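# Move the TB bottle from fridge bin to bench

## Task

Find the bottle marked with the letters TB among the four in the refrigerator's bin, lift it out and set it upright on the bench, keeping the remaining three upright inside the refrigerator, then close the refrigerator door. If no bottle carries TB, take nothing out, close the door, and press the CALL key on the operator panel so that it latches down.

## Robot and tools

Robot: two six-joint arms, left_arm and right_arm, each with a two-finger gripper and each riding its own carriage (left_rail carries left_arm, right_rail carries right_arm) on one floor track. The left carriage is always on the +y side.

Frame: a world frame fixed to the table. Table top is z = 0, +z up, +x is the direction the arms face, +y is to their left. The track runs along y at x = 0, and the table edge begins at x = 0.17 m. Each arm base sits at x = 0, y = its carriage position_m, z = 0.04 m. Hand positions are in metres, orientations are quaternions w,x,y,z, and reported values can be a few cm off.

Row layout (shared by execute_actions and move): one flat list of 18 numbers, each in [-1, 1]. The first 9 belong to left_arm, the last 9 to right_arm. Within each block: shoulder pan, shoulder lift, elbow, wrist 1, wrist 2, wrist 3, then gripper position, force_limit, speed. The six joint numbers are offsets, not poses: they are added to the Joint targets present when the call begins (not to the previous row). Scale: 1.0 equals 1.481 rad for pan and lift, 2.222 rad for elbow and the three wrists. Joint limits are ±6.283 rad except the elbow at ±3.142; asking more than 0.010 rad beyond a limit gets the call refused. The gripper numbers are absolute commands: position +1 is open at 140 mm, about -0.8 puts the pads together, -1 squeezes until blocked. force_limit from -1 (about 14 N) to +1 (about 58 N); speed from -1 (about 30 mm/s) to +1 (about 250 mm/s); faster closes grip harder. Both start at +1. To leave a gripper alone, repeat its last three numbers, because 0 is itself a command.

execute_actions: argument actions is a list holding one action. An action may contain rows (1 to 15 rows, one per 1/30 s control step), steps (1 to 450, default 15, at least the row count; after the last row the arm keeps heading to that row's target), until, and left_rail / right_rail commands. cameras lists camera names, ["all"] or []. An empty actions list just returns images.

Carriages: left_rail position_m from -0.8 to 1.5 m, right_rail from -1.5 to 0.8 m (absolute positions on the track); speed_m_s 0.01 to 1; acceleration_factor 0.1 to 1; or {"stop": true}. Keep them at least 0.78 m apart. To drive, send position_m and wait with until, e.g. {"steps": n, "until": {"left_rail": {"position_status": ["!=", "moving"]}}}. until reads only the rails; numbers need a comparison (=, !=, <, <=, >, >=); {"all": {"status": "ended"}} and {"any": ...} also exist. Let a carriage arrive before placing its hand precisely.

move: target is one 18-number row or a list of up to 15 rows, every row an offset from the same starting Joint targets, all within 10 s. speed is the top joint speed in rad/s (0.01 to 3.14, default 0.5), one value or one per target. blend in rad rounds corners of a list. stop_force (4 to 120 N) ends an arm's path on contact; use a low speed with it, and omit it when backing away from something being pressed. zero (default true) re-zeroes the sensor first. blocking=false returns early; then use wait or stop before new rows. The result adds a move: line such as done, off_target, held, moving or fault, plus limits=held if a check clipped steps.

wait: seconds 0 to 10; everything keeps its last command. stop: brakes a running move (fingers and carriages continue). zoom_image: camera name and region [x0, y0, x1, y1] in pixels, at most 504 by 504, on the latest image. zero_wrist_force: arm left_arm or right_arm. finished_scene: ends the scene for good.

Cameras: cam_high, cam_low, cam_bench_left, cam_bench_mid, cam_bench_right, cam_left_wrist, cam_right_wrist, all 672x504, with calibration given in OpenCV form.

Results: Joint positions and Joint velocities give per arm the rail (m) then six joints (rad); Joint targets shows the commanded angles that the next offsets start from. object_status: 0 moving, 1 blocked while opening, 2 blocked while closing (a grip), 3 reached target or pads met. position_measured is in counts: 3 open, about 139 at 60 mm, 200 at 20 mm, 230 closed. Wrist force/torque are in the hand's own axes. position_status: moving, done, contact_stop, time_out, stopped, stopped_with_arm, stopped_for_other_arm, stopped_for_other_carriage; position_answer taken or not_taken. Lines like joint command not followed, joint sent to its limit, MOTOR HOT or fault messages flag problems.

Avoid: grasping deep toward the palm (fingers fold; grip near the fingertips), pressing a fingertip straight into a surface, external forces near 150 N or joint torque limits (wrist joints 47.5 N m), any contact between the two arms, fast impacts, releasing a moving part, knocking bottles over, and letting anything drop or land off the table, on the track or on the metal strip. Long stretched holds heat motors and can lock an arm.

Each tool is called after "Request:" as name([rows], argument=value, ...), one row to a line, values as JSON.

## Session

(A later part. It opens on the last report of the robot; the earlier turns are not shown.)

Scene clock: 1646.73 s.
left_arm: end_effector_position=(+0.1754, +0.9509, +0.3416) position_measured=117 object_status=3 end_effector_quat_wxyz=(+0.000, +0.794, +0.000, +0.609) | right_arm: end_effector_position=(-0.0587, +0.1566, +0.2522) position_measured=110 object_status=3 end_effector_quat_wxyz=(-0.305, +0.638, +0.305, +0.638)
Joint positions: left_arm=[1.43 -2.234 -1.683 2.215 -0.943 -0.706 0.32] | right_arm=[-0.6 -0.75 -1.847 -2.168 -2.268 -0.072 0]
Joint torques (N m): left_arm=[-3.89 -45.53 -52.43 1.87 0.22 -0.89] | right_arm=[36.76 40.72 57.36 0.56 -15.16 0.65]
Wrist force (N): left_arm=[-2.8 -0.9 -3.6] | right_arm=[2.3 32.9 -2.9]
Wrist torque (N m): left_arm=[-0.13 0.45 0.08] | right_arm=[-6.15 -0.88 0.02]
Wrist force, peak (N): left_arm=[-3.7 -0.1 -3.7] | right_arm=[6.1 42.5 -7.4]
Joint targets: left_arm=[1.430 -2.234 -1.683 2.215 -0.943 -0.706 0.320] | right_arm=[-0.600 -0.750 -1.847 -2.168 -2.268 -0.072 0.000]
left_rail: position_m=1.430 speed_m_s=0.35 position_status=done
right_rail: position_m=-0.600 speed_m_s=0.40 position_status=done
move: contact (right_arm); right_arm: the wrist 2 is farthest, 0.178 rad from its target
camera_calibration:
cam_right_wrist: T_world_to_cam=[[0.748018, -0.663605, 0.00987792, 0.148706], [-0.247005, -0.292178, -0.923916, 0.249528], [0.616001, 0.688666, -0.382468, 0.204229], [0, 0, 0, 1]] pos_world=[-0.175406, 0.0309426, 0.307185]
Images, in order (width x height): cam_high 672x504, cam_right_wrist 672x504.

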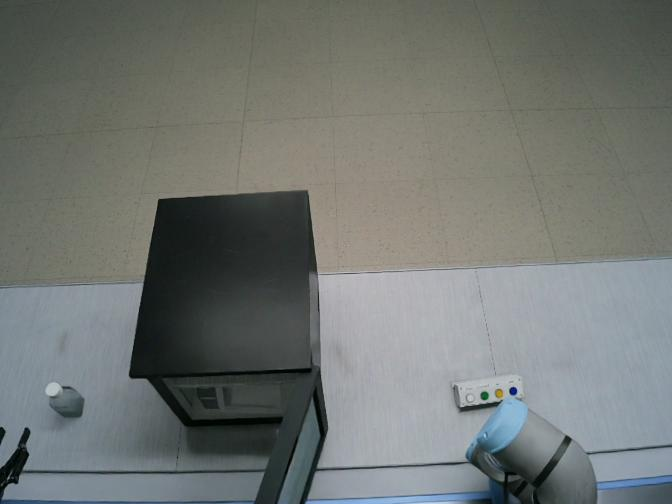

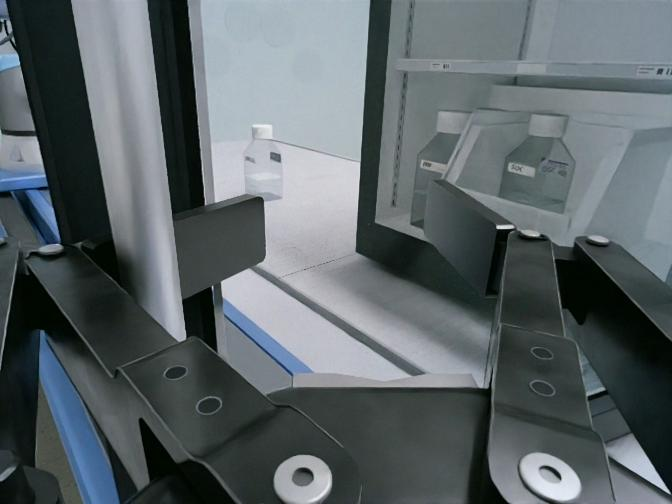

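Request:
move(target=[0,0,0,0,0,0,0.1,-1,-1,0.01,-0.023,0.0223,-0.007,0.0494,0,0.15,-1,-1], speed=0.06)

Request:
move(target=[0,0,0,0,0,0,0.1,-1,-1,0.045,0.0237,-0.0234,0.0075,0.03,0,0.15,-1,-1], speed=0.05, stop_force=30, cameras=["cam_right_wrist","cam_high"])

Scene clock: 1677.40 s.
left_arm: end_effector_position=(+0.1754, +0.9509, +0.3416) position_measured=117 object_status=3 end_effector_quat_wxyz=(+0.000, +0.794, +0.000, +0.609) | right_arm: end_effector_position=(-0.0616, +0.1491, +0.2519) position_measured=110 object_status=3 end_effector_quat_wxyz=(-0.275, +0.651, +0.275, +0.652)
Joint positions: left_arm=[1.43 -2.234 -1.683 2.215 -0.943 -0.706 0.32] | right_arm=[-0.6 -0.735 -1.881 -2.119 -2.284 0.037 0]
Joint torques (N m): left_arm=[-3.84 -45.72 -50.46 1.84 0.53 -0.46] | right_arm=[11.15 45.62 38.54 -4.09 2.03 0.18]
Wrist force (N): left_arm=[-2.5 -0.3 -3.4] | right_arm=[6.1 -4.0 -1.8]
Wrist torque (N m): left_arm=[0.01 0.39 0.08] | right_arm=[-0.67 -1.36 -0.03]
Wrist force, peak (N): left_arm=[-3.4 -0.7 -4.3] | right_arm=[3.2 34.5 -3.3]
Joint targets: left_arm=[1.430 -2.234 -1.683 2.215 -0.943 -0.706 0.320] | right_arm=[-0.600 -0.735 -1.881 -2.119 -2.284 0.038 0.000]
left_rail: position_m=1.430 speed_m_s=0.35 position_status=done
right_rail: position_m=-0.600 speed_m_s=0.40 position_status=done
move: done

Scene clock: 1679.70 s.
left_arm: end_effector_position=(+0.1754, +0.9509, +0.3416) position_measured=117 object_status=3 end_effector_quat_wxyz=(+0.000, +0.794, +0.000, +0.609) | right_arm: end_effector_position=(-0.0726, +0.1107, +0.2519) position_measured=110 object_status=3 end_effector_quat_wxyz=(-0.275, +0.651, +0.275, +0.652)
Joint positions: left_arm=[1.43 -2.234 -1.683 2.215 -0.943 -0.706 0.32] | right_arm=[-0.6 -0.668 -1.846 -2.171 -2.267 0.104 0]
Joint torques (N m): left_arm=[-3.8 -44.58 -49.7 2.09 0.2 -0.68] | right_arm=[11.37 65.93 14.71 3.52 1.42 0.7]
Wrist force (N): left_arm=[-3.0 -0.3 -3.7] | right_arm=[5.7 -3.7 -1.5]
Wrist torque (N m): left_arm=[0.01 0.51 0.08] | right_arm=[-0.63 -1.34 -0.05]
Wrist force, peak (N): left_arm=[-3.2 -1.0 -4.0] | right_arm=[7.5 -2.7 -0.8]
Joint targets: left_arm=[1.430 -2.234 -1.683 2.215 -0.943 -0.706 0.320] | right_arm=[-0.600 -0.668 -1.846 -2.171 -2.267 0.104 0.000]
left_rail: position_m=1.430 speed_m_s=0.35 position_status=done
right_rail: position_m=-0.600 speed_m_s=0.40 position_status=done
move: done
camera_calibration:
cam_right_wrist: T_world_to_cam=[[0.681711, -0.73155, 0.01026, 0.131269], [-0.27327, -0.267611, -0.923963, 0.227735], [0.678671, 0.627072, -0.382344, 0.255562], [0, 0, 0, 1]] pos_world=[-0.200697, -0.00328174, 0.306785]
Images, in order (width x height): cam_high 672x504, cam_right_wrist 672x504.

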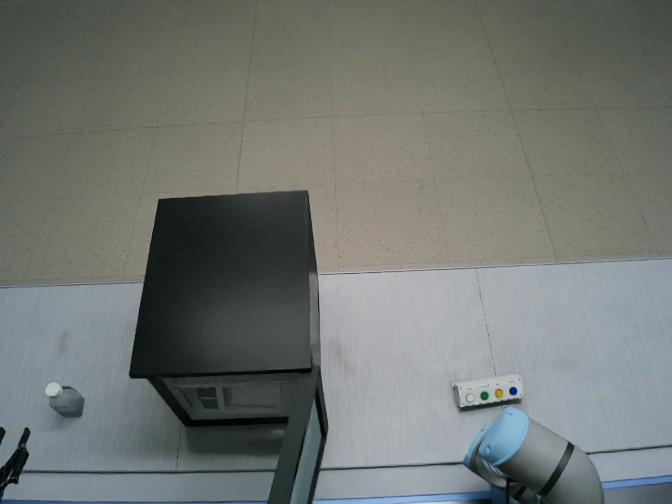

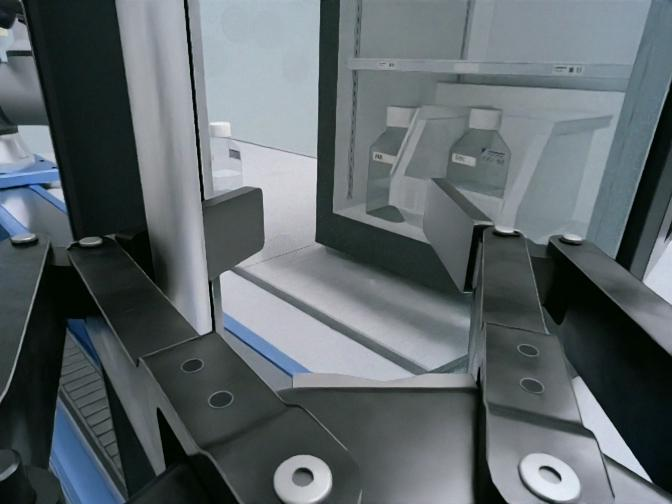

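Request:
move(target=[0,0,0,0,0,0,0.1,-1,-1,-0.0098,-0.0815,0.0833,-0.0287,0.1487,0,0.15,-1,-1], speed=0.08, stop_force=25, cameras=["cam_right_wrist","cam_high"])

Scene clock: 1697.10 s.
left_arm: end_effector_position=(+0.1754, +0.9509, +0.3416) position_measured=117 object_status=3 end_effector_quat_wxyz=(+0.000, +0.794, +0.000, +0.609) | right_arm: end_effector_position=(-0.0709, +0.0891, +0.2525) position_measured=110 object_status=3 end_effector_quat_wxyz=(-0.181, +0.684, +0.181, +0.683)
Joint positions: left_arm=[1.43 -2.234 -1.683 2.215 -0.943 -0.706 0.32] | right_arm=[-0.6 -0.68 -1.944 -2.02 -2.319 0.373 0]
Joint torques (N m): left_arm=[-4.16 -44.82 -50.43 1.72 0.47 -0.45] | right_arm=[-66.43 69.61 -37.58 -8.68 29.29 0.4]
Wrist force (N): left_arm=[-2.7 -0.7 -3.6] | right_arm=[18.3 -78.3 -73.1]
Wrist torque (N m): left_arm=[-0.07 0.43 0.09] | right_arm=[7.71 -1.52 1.03]
Wrist force, peak (N): left_arm=[-3.3 -0.6 -4.2] | right_arm=[16.9 -80.9 -74.4]
Joint targets: left_arm=[1.430 -2.234 -1.683 2.215 -0.943 -0.706 0.320] | right_arm=[-0.600 -0.680 -1.944 -2.020 -2.319 0.373 0.000]
left_rail: position_m=1.430 speed_m_s=0.35 position_status=done
right_rail: position_m=-0.600 speed_m_s=0.40 position_status=done
move: contact (right_arm); right_arm: the wrist 2 is farthest, 0.061 rad from its target
camera_calibration:
cam_right_wrist: T_world_to_cam=[[0.452366, -0.891783, 0.00940783, 0.112586], [-0.33725, -0.18082, -0.923886, 0.210705], [0.825607, 0.414762, -0.382551, 0.297678], [0, 0, 0, 1]] pos_world=[-0.225635, 0.0150364, 0.307485]
Images, in order (width x height): cam_high 672x504, cam_right_wrist 672x504.

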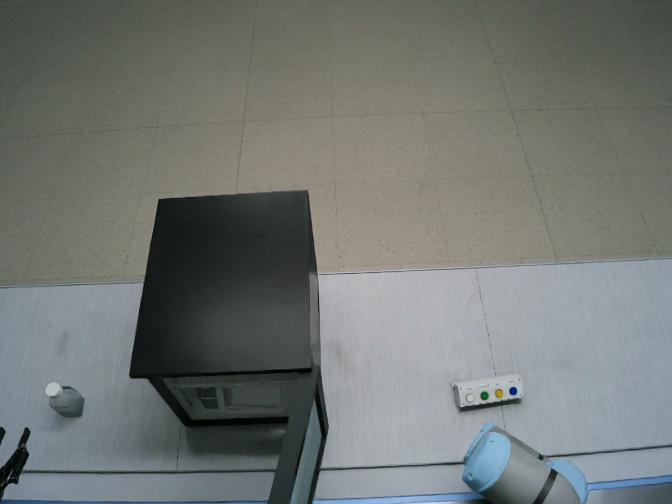

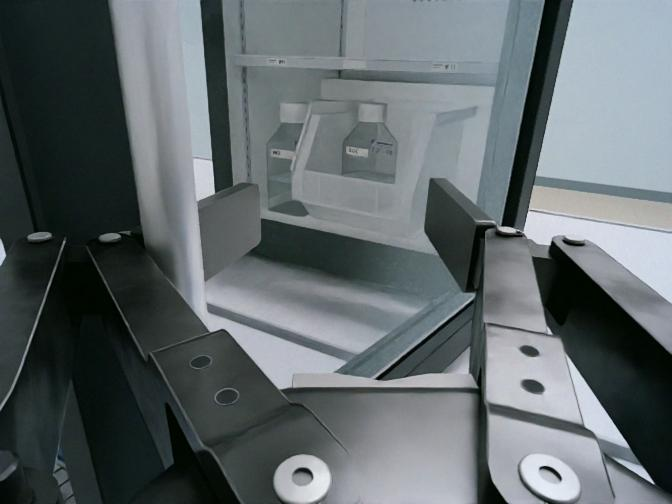

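Request:
move(target=[0,0,0,0,0,0,0.1,-1,-1,0.0084,-0.0142,0.0143,-0.0049,0.0056,0,0.15,-1,-1], speed=0.03, cameras=["cam_right_wrist"])

Scene clock: 1706.30 s.
left_arm: end_effector_position=(+0.1754, +0.9509, +0.3416) position_measured=117 object_status=3 end_effector_quat_wxyz=(+0.000, +0.794, +0.000, +0.609) | right_arm: end_effector_position=(-0.0902, +0.0946, +0.2519) position_measured=110 object_status=3 end_effector_quat_wxyz=(-0.181, +0.684, +0.181, +0.683)
Joint positions: left_arm=[1.43 -2.234 -1.683 2.215 -0.943 -0.706 0.32] | right_arm=[-0.6 -0.667 -1.965 -1.988 -2.33 0.386 0]
Joint torques (N m): left_arm=[-0.21 -46.82 -48.91 1.74 0.64 -0.37] | right_arm=[20.75 49.07 41.14 -4.76 -0.36 0.63]
Wrist force (N): left_arm=[-2.4 -0.2 -3.6] | right_arm=[5.3 1.8 2.8]
Wrist torque (N m): left_arm=[0.04 0.38 0.07] | right_arm=[-1.04 -1.20 0.00]
Wrist force, peak (N): left_arm=[-3.5 -0.7 -4.0] | right_arm=[18.5 -78.2 -73.4]
Joint targets: left_arm=[1.430 -2.234 -1.683 2.215 -0.943 -0.706 0.320] | right_arm=[-0.600 -0.667 -1.965 -1.988 -2.330 0.386 0.000]
left_rail: position_m=1.430 speed_m_s=0.35 position_status=done
right_rail: position_m=-0.600 speed_m_s=0.40 position_status=done
move: done
camera_calibration:
cam_right_wrist: T_world_to_cam=[[0.452412, -0.891758, 0.00953219, 0.126154], [-0.337189, -0.18094, -0.923885, 0.204687], [0.825607, 0.414763, -0.38255, 0.311019], [0, 0, 0, 1]] pos_world=[-0.244834, 0.020536, 0.306885]
Images, in order (width x height): cam_right_wrist 672x504.

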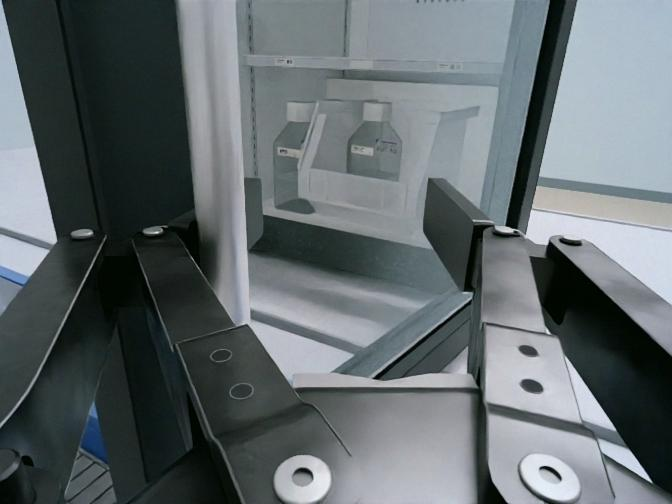

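Request:
move(target=[0,0,0,0,0,0,0.1,-1,-1,0.0112,-0.021,0.0225,-0.0085,0.0075,0,0.15,-1,-1], speed=0.04, stop_force=12, cameras=["cam_right_wrist"])

Scene clock: 1713.00 s.
left_arm: end_effector_position=(+0.1754, +0.9509, +0.3416) position_measured=117 object_status=3 end_effector_quat_wxyz=(+0.000, +0.794, +0.000, +0.609) | right_arm: end_effector_position=(-0.1039, +0.0989, +0.2519) position_measured=110 object_status=3 end_effector_quat_wxyz=(-0.181, +0.684, +0.181, +0.683)
Joint positions: left_arm=[1.43 -2.234 -1.683 2.215 -0.943 -0.706 0.32] | right_arm=[-0.6 -0.659 -1.98 -1.964 -2.339 0.394 0]
Joint torques (N m): left_arm=[-1.32 -45.73 -48.72 1.79 0.42 -0.32] | right_arm=[-7.06 78.31 23.87 3.57 -2.56 0.77]
Wrist force (N): left_arm=[-2.6 -0.8 -3.3] | right_arm=[3.6 8.7 8.6]
Wrist torque (N m): left_arm=[-0.11 0.42 0.08] | right_arm=[-1.00 -0.96 0.06]
Wrist force, peak (N): left_arm=[-3.4 -0.5 -4.1] | right_arm=[3.0 20.4 20.1]
Joint targets: left_arm=[1.430 -2.234 -1.683 2.215 -0.943 -0.706 0.320] | right_arm=[-0.600 -0.659 -1.980 -1.964 -2.339 0.394 0.000]
left_rail: position_m=1.430 speed_m_s=0.35 position_status=done
right_rail: position_m=-0.600 speed_m_s=0.40 position_status=done
move: contact (right_arm); right_arm: the elbow is farthest, 0.026 rad from its target
camera_calibration:
cam_right_wrist: T_world_to_cam=[[0.452339, -0.891795, 0.00956687, 0.136158], [-0.337204, -0.180949, -0.923878, 0.20084], [0.825641, 0.41468, -0.382567, 0.320562], [0, 0, 0, 1]] pos_world=[-0.258534, 0.024836, 0.306885]
Images, in order (width x height): cam_right_wrist 672x504.

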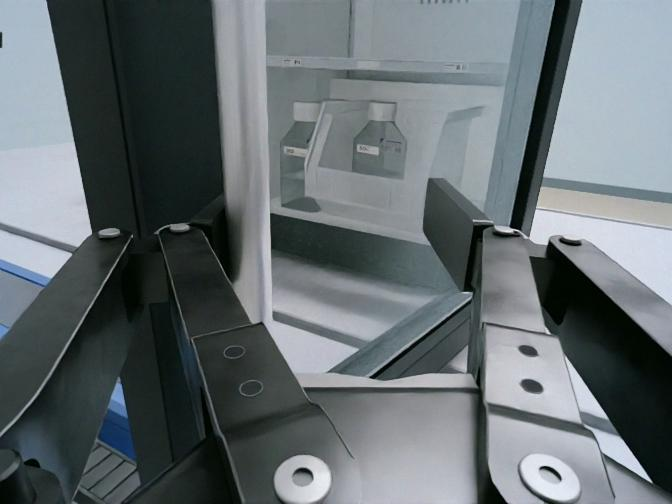

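Request:
move(target=[0,0,0,0,0,0,0.1,-1,-1,0.0926,-0.0171,0.0185,-0.0072,0.0617,0,0.15,-1,-1], speed=0.05, stop_force=15, cameras=["cam_right_wrist","cam_high","cam_bench_left"])

Scene clock: 1724.50 s.
left_arm: end_effector_position=(+0.1754, +0.9509, +0.3416) position_measured=117 object_status=3 end_effector_quat_wxyz=(+0.000, +0.794, +0.000, +0.609) | right_arm: end_effector_position=(-0.1049, +0.0981, +0.2519) position_measured=110 object_status=3 end_effector_quat_wxyz=(-0.181, +0.684, +0.181, +0.684)
Joint positions: left_arm=[1.43 -2.234 -1.683 2.215 -0.943 -0.706 0.32] | right_arm=[-0.6 -0.658 -1.98 -1.964 -2.339 0.396 0]
Joint torques (N m): left_arm=[-0.36 -45.33 -47.84 1.43 0.46 -0.44] | right_arm=[8.35 77.8 33.39 5.47 -9.06 0.09]
Wrist force (N): left_arm=[-3.1 -0.7 -3.3] | right_arm=[2.3 21.5 21.8]
Wrist torque (N m): left_arm=[-0.08 0.52 0.08] | right_arm=[-2.34 -0.90 0.07]
Wrist force, peak (N): left_arm=[-3.4 -0.3 -4.3] | right_arm=[1.8 31.7 32.6]
Joint targets: left_arm=[1.430 -2.234 -1.683 2.215 -0.943 -0.706 0.320] | right_arm=[-0.600 -0.658 -1.980 -1.964 -2.339 0.396 0.000]
left_rail: position_m=1.430 speed_m_s=0.35 position_status=done
right_rail: position_m=-0.600 speed_m_s=0.40 position_status=done
move: contact (right_arm); right_arm: the shoulder pan is farthest, 0.136 rad from its target
camera_calibration:
cam_right_wrist: T_world_to_cam=[[0.451947, -0.891991, 0.00979824, 0.135775], [-0.337082, -0.180939, -0.923925, 0.200277], [0.825905, 0.414262, -0.382449, 0.321805], [0, 0, 0, 1]] pos_world=[-0.259634, 0.0240358, 0.306785]
Images, in order (width x height): cam_high 672x504, cam_bench_left 672x504, cam_right_wrist 672x504.

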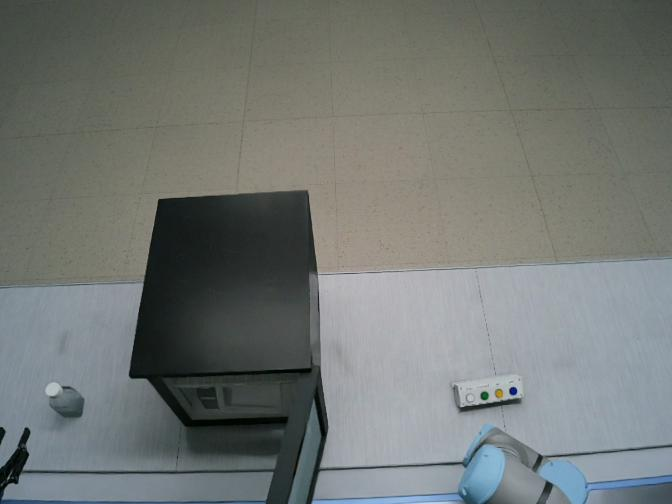

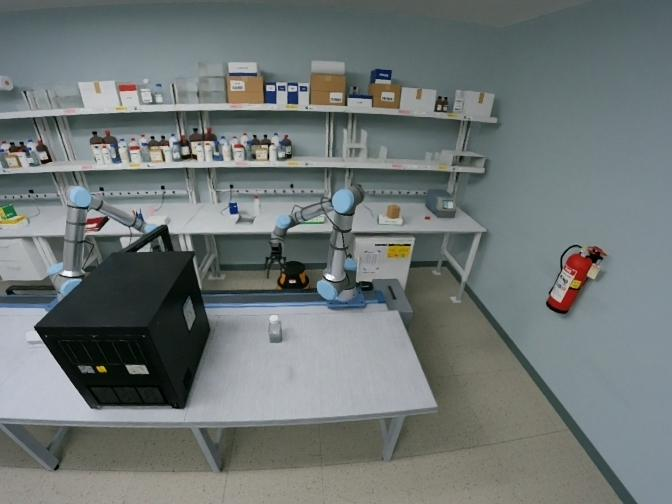

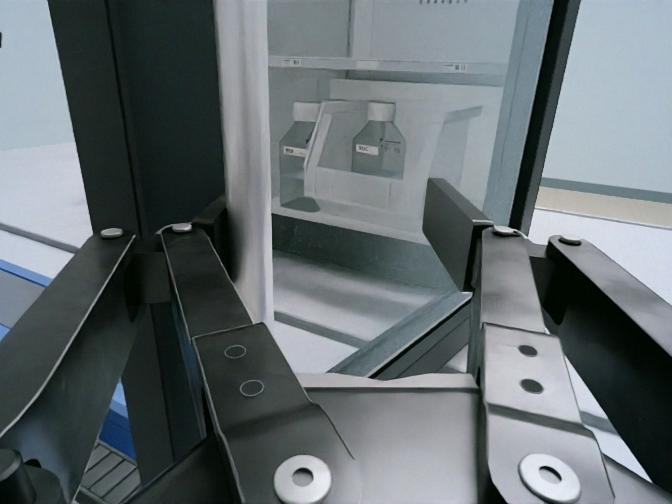

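Request:
move(target=[0,0,0,0,0,0,0.1,-1,-1,-0.0065,0.0080,-0.0082,0.003,-0.0048,0,0.15,-1,-1], speed=0.03)

Request:
execute_actions([
  {"rows":[[0,0,0,0,0,0,0.1,-1,-1,0,0,0,0,0,0,0.6,-1,-1]],"steps":75},
], cameras=["cam_right_wrist"])

Scene clock: 1730.83 s.
left_arm: end_effector_position=(+0.1754, +0.9509, +0.3416) position_measured=117 object_status=3 end_effector_quat_wxyz=(+0.000, +0.794, +0.000, +0.609) | right_arm: end_effector_position=(-0.0928, +0.0965, +0.2522) position_measured=110 object_status=3 end_effector_quat_wxyz=(-0.181, +0.684, +0.181, +0.683)
Joint positions: left_arm=[1.43 -2.234 -1.683 2.215 -0.943 -0.706 0.32] | right_arm=[-0.6 -0.667 -1.968 -1.982 -2.332 0.385 0]
Joint torques (N m): left_arm=[-1.22 -45.66 -48.21 1.46 0.5 -0.39] | right_arm=[-12.78 78.44 18.31 2.71 -2.26 0.14]
Wrist force (N): left_arm=[-2.8 -0.4 -3.6] | right_arm=[3.4 -2.4 0.5]
Wrist torque (N m): left_arm=[-0.02 0.47 0.08] | right_arm=[-0.42 -0.92 -0.05]
Wrist force, peak (N): left_arm=[-3.3 -0.3 -4.3] | right_arm=[2.3 21.7 21.9]
Joint targets: left_arm=[1.430 -2.234 -1.683 2.215 -0.943 -0.706 0.320] | right_arm=[-0.600 -0.667 -1.968 -1.982 -2.332 0.385 0.000]
left_rail: position_m=1.430 speed_m_s=0.35 position_status=done
right_rail: position_m=-0.600 speed_m_s=0.40 position_status=done
move: done

Scene clock: 1733.53 s.
left_arm: end_effector_position=(+0.1754, +0.9509, +0.3416) position_measured=117 object_status=3 end_effector_quat_wxyz=(+0.000, +0.794, +0.000, +0.609) | right_arm: end_effector_position=(-0.0927, +0.0965, +0.2522) position_measured=73 object_status=1 end_effector_quat_wxyz=(-0.181, +0.684, +0.181, +0.683)
Joint positions: left_arm=[1.43 -2.234 -1.683 2.215 -0.943 -0.706 0.32] | right_arm=[-0.6 -0.667 -1.968 -1.982 -2.332 0.385 0]
Joint torques (N m): left_arm=[-0.03 -45.57 -47.75 1.51 0.44 -0.26] | right_arm=[26.96 72.41 48.45 3.36 -5.68 0.32]
Wrist force (N): left_arm=[-3.3 -0.2 -3.6] | right_arm=[0.6 14.8 17.4]
Wrist torque (N m): left_arm=[0.04 0.59 0.08] | right_arm=[-2.13 -0.80 -0.07]
Wrist force, peak (N): left_arm=[-3.2 -0.6 -4.1] | right_arm=[3.3 17.9 20.4]
Joint targets: left_arm=[1.430 -2.234 -1.683 2.215 -0.943 -0.706 0.320] | right_arm=[-0.600 -0.667 -1.968 -1.982 -2.332 0.385 0.000]
left_rail: position_m=1.430 speed_m_s=0.35 position_status=done
right_rail: position_m=-0.600 speed_m_s=0.40 position_status=done
camera_calibration:
cam_right_wrist: T_world_to_cam=[[0.452968, -0.891476, 0.00951187, 0.129024], [-0.337097, -0.18114, -0.92388, 0.204472], [0.82534, 0.415281, -0.382565, 0.312378], [0, 0, 0, 1]] pos_world=[-0.247335, 0.0223356, 0.307185]
Images, in order (width x height): cam_right_wrist 672x504.

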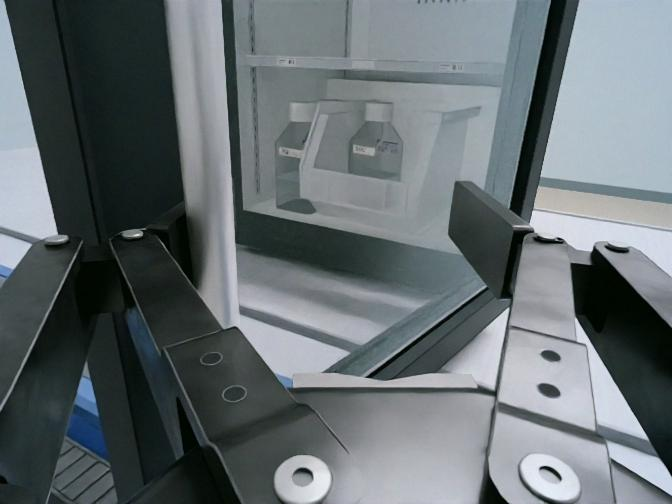

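Request:
move(target=[0,0,0,0,0,0,0.1,-1,-1,-0.0050,0.0085,-0.0086,0.003,-0.0034,0,0.6,-1,-1], speed=0.03)

Request:
execute_actions([
  {"rows":[[0,0,0,0,0,0,0.1,-1,-1,0,0,0,0,0,0,1,-1,-1]],"steps":75},
], cameras=["cam_right_wrist"])

Request:
zoom_image(camera="cam_right_wrist", region=[20, 120, 260, 360])

Scene clock: 1738.50 s.
left_arm: end_effector_position=(+0.1754, +0.9509, +0.3416) position_measured=117 object_status=3 end_effector_quat_wxyz=(+0.000, +0.794, +0.000, +0.609) | right_arm: end_effector_position=(-0.0812, +0.0933, +0.2525) position_measured=53 object_status=3 end_effector_quat_wxyz=(-0.181, +0.684, +0.181, +0.683)
Joint positions: left_arm=[1.43 -2.234 -1.683 2.215 -0.943 -0.706 0.32] | right_arm=[-0.6 -0.675 -1.956 -2.001 -2.326 0.378 0]
Joint torques (N m): left_arm=[0.49 -46.31 -47.77 1.37 0.64 -0.65] | right_arm=[-14.89 74.85 16.46 2.54 -1.59 0.49]
Wrist force (N): left_arm=[-2.9 -0.2 -4.0] | right_arm=[4.0 -3.4 0.5]
Wrist torque (N m): left_arm=[0.04 0.49 0.08] | right_arm=[-0.56 -1.05 -0.06]
Wrist force, peak (N): left_arm=[-3.3 0.0 -4.1] | right_arm=[0.6 14.3 17.8]
Joint targets: left_arm=[1.430 -2.234 -1.683 2.215 -0.943 -0.706 0.320] | right_arm=[-0.600 -0.675 -1.956 -2.001 -2.326 0.378 0.000]
left_rail: position_m=1.430 speed_m_s=0.35 position_status=done
right_rail: position_m=-0.600 speed_m_s=0.40 position_status=done
move: done

Scene clock: 1741.20 s.
left_arm: end_effector_position=(+0.1754, +0.9509, +0.3416) position_measured=117 object_status=3 end_effector_quat_wxyz=(+0.000, +0.794, +0.000, +0.609) | right_arm: end_effector_position=(-0.0811, +0.0932, +0.2525) position_measured=36 object_status=1 end_effector_quat_wxyz=(-0.181, +0.684, +0.181, +0.683)
Joint positions: left_arm=[1.43 -2.234 -1.683 2.215 -0.943 -0.706 0.32] | right_arm=[-0.6 -0.675 -1.956 -2.001 -2.326 0.378 0]
Joint torques (N m): left_arm=[-0.13 -44.01 -47.54 1.29 0.86 -0.12] | right_arm=[27.11 58.89 53.74 -1.12 -9.91 0.28]
Wrist force (N): left_arm=[-2.9 -0.8 -3.8] | right_arm=[2.5 16.9 20.1]
Wrist torque (N m): left_arm=[-0.09 0.50 0.08] | right_arm=[-2.75 -0.96 -0.02]
Wrist force, peak (N): left_arm=[-3.2 -0.2 -4.1] | right_arm=[2.5 17.1 21.0]
Joint targets: left_arm=[1.430 -2.234 -1.683 2.215 -0.943 -0.706 0.320] | right_arm=[-0.600 -0.675 -1.956 -2.001 -2.326 0.378 0.000]
left_rail: position_m=1.430 speed_m_s=0.35 position_status=done
right_rail: position_m=-0.600 speed_m_s=0.40 position_status=done
camera_calibration:
cam_right_wrist: T_world_to_cam=[[0.452995, -0.891464, 0.00935281, 0.120881], [-0.337144, -0.181012, -0.923888, 0.208051], [0.825306, 0.415363, -0.382549, 0.304275], [0, 0, 0, 1]] pos_world=[-0.235735, 0.019036, 0.307485]
Images, in order (width x height): cam_right_wrist 672x504.

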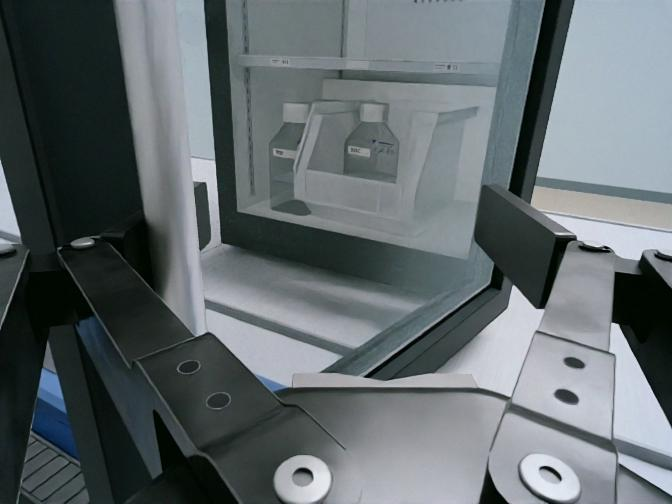

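Scaled by 2.100 from the camera's 672x504 image, which has a finer 960x720 frame.

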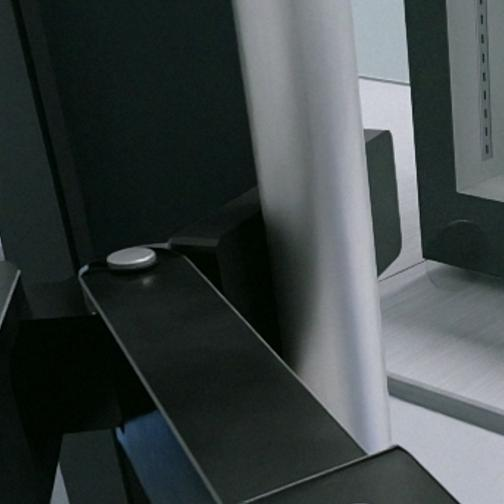

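Request:
move(target=[0,0,0,0,0,0,0.1,-1,-1,-0.0332,-0.0777,0.0842,-0.0326,0.1167,0,1,-1,-1], speed=0.06, stop_force=30, cameras=["cam_right_wrist"])

Scene clock: 1764.67 s.
left_arm: end_effector_position=(+0.1754, +0.9509, +0.3416) position_measured=117 object_status=3 end_effector_quat_wxyz=(+0.000, +0.794, +0.000, +0.609) | right_arm: end_effector_position=(-0.0870, +0.0747, +0.2517) position_measured=3 object_status=3 end_effector_quat_wxyz=(-0.074, +0.703, +0.074, +0.703)
Joint positions: left_arm=[1.43 -2.234 -1.683 2.215 -0.943 -0.706 0.32] | right_arm=[-0.6 -0.724 -2.071 -1.814 -2.398 0.637 0]
Joint torques (N m): left_arm=[-0.82 -45.77 -47.74 1.33 0.46 -0.15] | right_arm=[-14.72 62.09 42.54 -5.06 1.49 0.05]
Wrist force (N): left_arm=[-3.0 -0.8 -3.7] | right_arm=[4.6 -1.8 1.8]
Wrist torque (N m): left_arm=[-0.11 0.50 0.08] | right_arm=[-0.47 -1.12 -0.02]
Wrist force, peak (N): left_arm=[-3.1 -0.5 -4.5] | right_arm=[2.4 17.5 20.5]
Joint targets: left_arm=[1.430 -2.234 -1.683 2.215 -0.943 -0.706 0.320] | right_arm=[-0.600 -0.724 -2.071 -1.814 -2.398 0.637 0.000]
left_rail: position_m=1.430 speed_m_s=0.35 position_status=done
right_rail: position_m=-0.600 speed_m_s=0.40 position_status=done
move: done
camera_calibration:
cam_right_wrist: T_world_to_cam=[[0.160992, -0.986907, 0.00979944, 0.0886129], [-0.376022, -0.0705135, -0.923924, 0.190292], [0.912518, 0.145059, -0.382451, 0.344197], [0, 0, 0, 1]] pos_world=[-0.256798, 0.050942, 0.306585]
Images, in order (width x height): cam_right_wrist 672x504.

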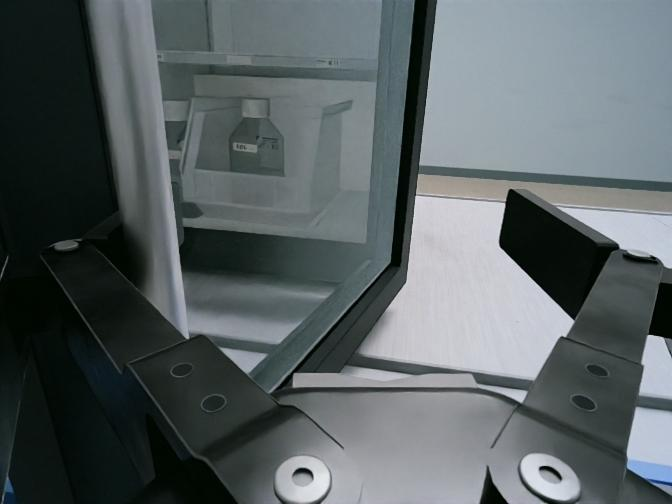

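Request:
move(target=[0,0,0,0,0,0,0.1,-1,-1,0.0836,-0.0471,0.0542,-0.0229,0.0557,0,1,-1,-1], speed=0.05, stop_force=12, cameras=["cam_right_wrist","cam_high"])

Scene clock: 1775.27 s.
left_arm: end_effector_position=(+0.1754, +0.9509, +0.3416) position_measured=117 object_status=3 end_effector_quat_wxyz=(+0.000, +0.794, +0.000, +0.609) | right_arm: end_effector_position=(-0.2044, +0.0497, +0.2517) position_measured=3 object_status=3 end_effector_quat_wxyz=(-0.074, +0.703, +0.074, +0.703)
Joint positions: left_arm=[1.43 -2.234 -1.683 2.215 -0.943 -0.706 0.32] | right_arm=[-0.6 -0.6 -2.141 -1.694 -2.449 0.761 0]
Joint torques (N m): left_arm=[-0.77 -44.44 -46.12 0.92 0.89 -0.03] | right_arm=[13.3 65.68 44.35 -5.29 1.61 0.26]
Wrist force (N): left_arm=[-3.0 -0.1 -3.9] | right_arm=[3.7 -0.3 2.2]
Wrist torque (N m): left_arm=[0.06 0.51 0.08] | right_arm=[-0.31 -0.92 -0.07]
Wrist force, peak (N): left_arm=[-3.3 -0.4 -4.3] | right_arm=[4.4 -1.1 3.6]
Joint targets: left_arm=[1.430 -2.234 -1.683 2.215 -0.943 -0.706 0.320] | right_arm=[-0.600 -0.600 -2.141 -1.694 -2.449 0.761 0.000]
left_rail: position_m=1.430 speed_m_s=0.35 position_status=done
right_rail: position_m=-0.600 speed_m_s=0.40 position_status=done
move: done
camera_calibration:
cam_right_wrist: T_world_to_cam=[[0.161026, -0.9869, 0.0099283, 0.0828123], [-0.375797, -0.0706117, -0.924008, 0.144589], [0.912605, 0.145058, -0.382244, 0.454959], [0, 0, 0, 1]] pos_world=[-0.374197, 0.0259417, 0.306685]
Images, in order (width x height): cam_high 672x504, cam_right_wrist 672x504.

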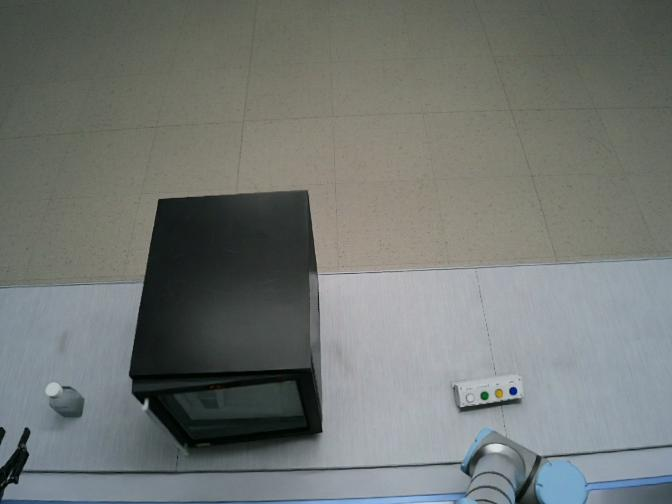

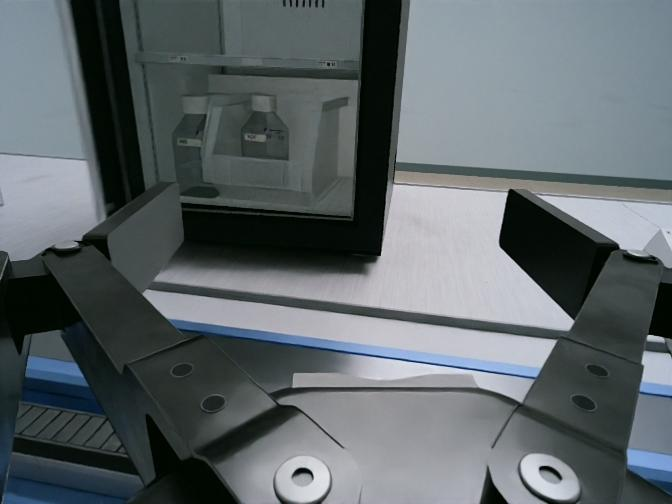

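Request:
wait(seconds=3, cameras=["cam_high","cam_right_wrist"])

Request:
zoom_image(camera="cam_high", region=[30, 340, 350, 480])

Request:
zoom_image(camera="cam_right_wrist", region=[40, 0, 420, 260])

Scene clock: 1782.17 s.
left_arm: end_effector_position=(+0.1754, +0.9509, +0.3416) position_measured=117 object_status=3 end_effector_quat_wxyz=(+0.000, +0.794, +0.000, +0.609) | right_arm: end_effector_position=(-0.2044, +0.0497, +0.2517) position_measured=3 object_status=3 end_effector_quat_wxyz=(-0.074, +0.703, +0.074, +0.703)
Joint positions: left_arm=[1.43 -2.234 -1.683 2.215 -0.943 -0.706 0.32] | right_arm=[-0.6 -0.6 -2.141 -1.694 -2.449 0.761 0]
Joint torques (N m): left_arm=[-0.65 -44.47 -45.63 1.02 1.13 0.16] | right_arm=[16.6 65.57 44.31 -5.33 0.93 -0.26]
Wrist force (N): left_arm=[-2.8 -0.9 -3.5] | right_arm=[3.8 -0.7 2.0]
Wrist torque (N m): left_arm=[-0.12 0.47 0.08] | right_arm=[-0.40 -0.94 -0.06]
Wrist force, peak (N): left_arm=[-3.0 -0.5 -4.2] | right_arm=[4.4 -0.8 2.3]
Joint targets: left_arm=[1.430 -2.234 -1.683 2.215 -0.943 -0.706 0.320] | right_arm=[-0.600 -0.600 -2.141 -1.694 -2.449 0.761 0.000]
Tool commands: left_gripper/position=+0.1 left_gripper/force_limit=-1.0 left_gripper/speed=-1.0 right_gripper/position=+1.0 right_gripper/force_limit=-1.0 right_gripper/speed=-1.0
left_rail: position_m=1.430 speed_m_s=0.35 position_status=done
right_rail: position_m=-0.600 speed_m_s=0.40 position_status=done
wait: 3.00 s; at rest from the start
camera_calibration:
cam_right_wrist: T_world_to_cam=[[0.161026, -0.9869, 0.0099283, 0.0828123], [-0.375797, -0.0706117, -0.924008, 0.144589], [0.912605, 0.145058, -0.382244, 0.454959], [0, 0, 0, 1]] pos_world=[-0.374197, 0.0259417, 0.306685]
Images, in order (width x height): cam_high 672x504, cam_right_wrist 672x504.

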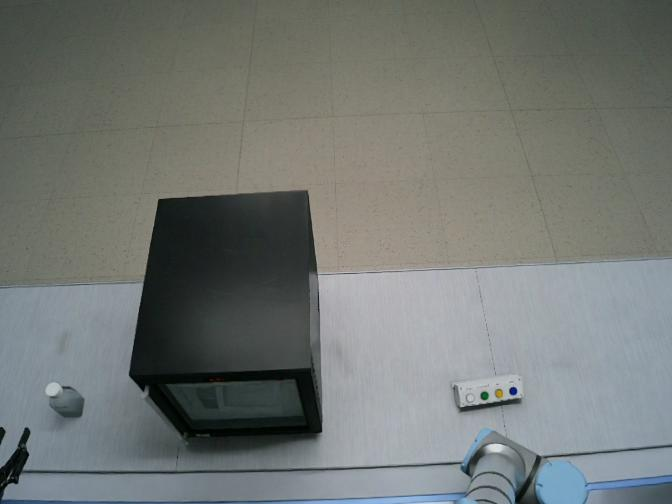

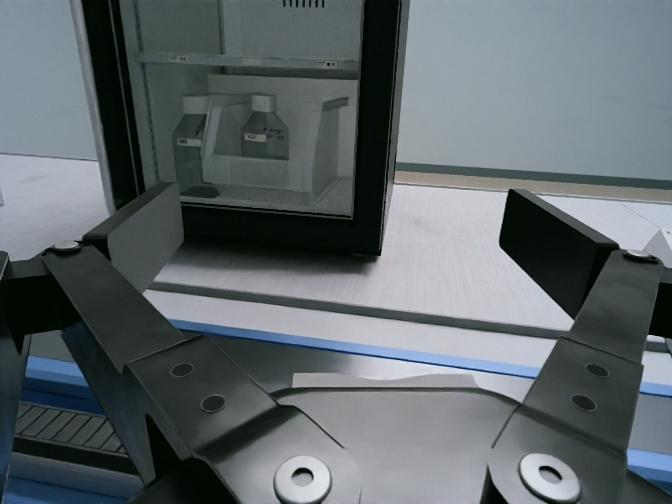

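Scaled by 1.575 from the camera's 672x504 image, which has a finer 960x720 frame.

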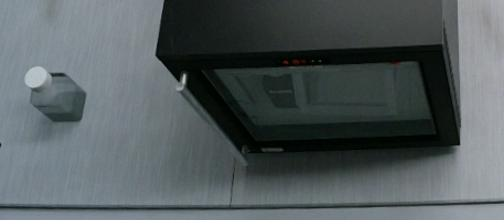

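Scaled by 1.326 from the camera's 672x504 image, which has a finer 960x720 frame.

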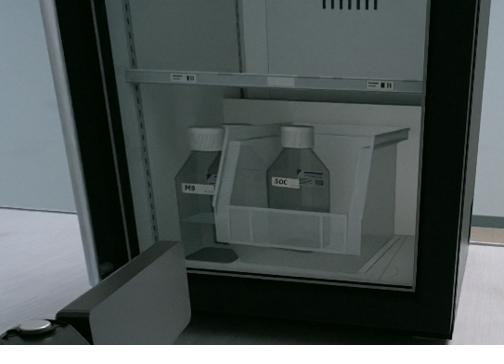

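Request:
finished_scene()

The scene is finished: the task was done.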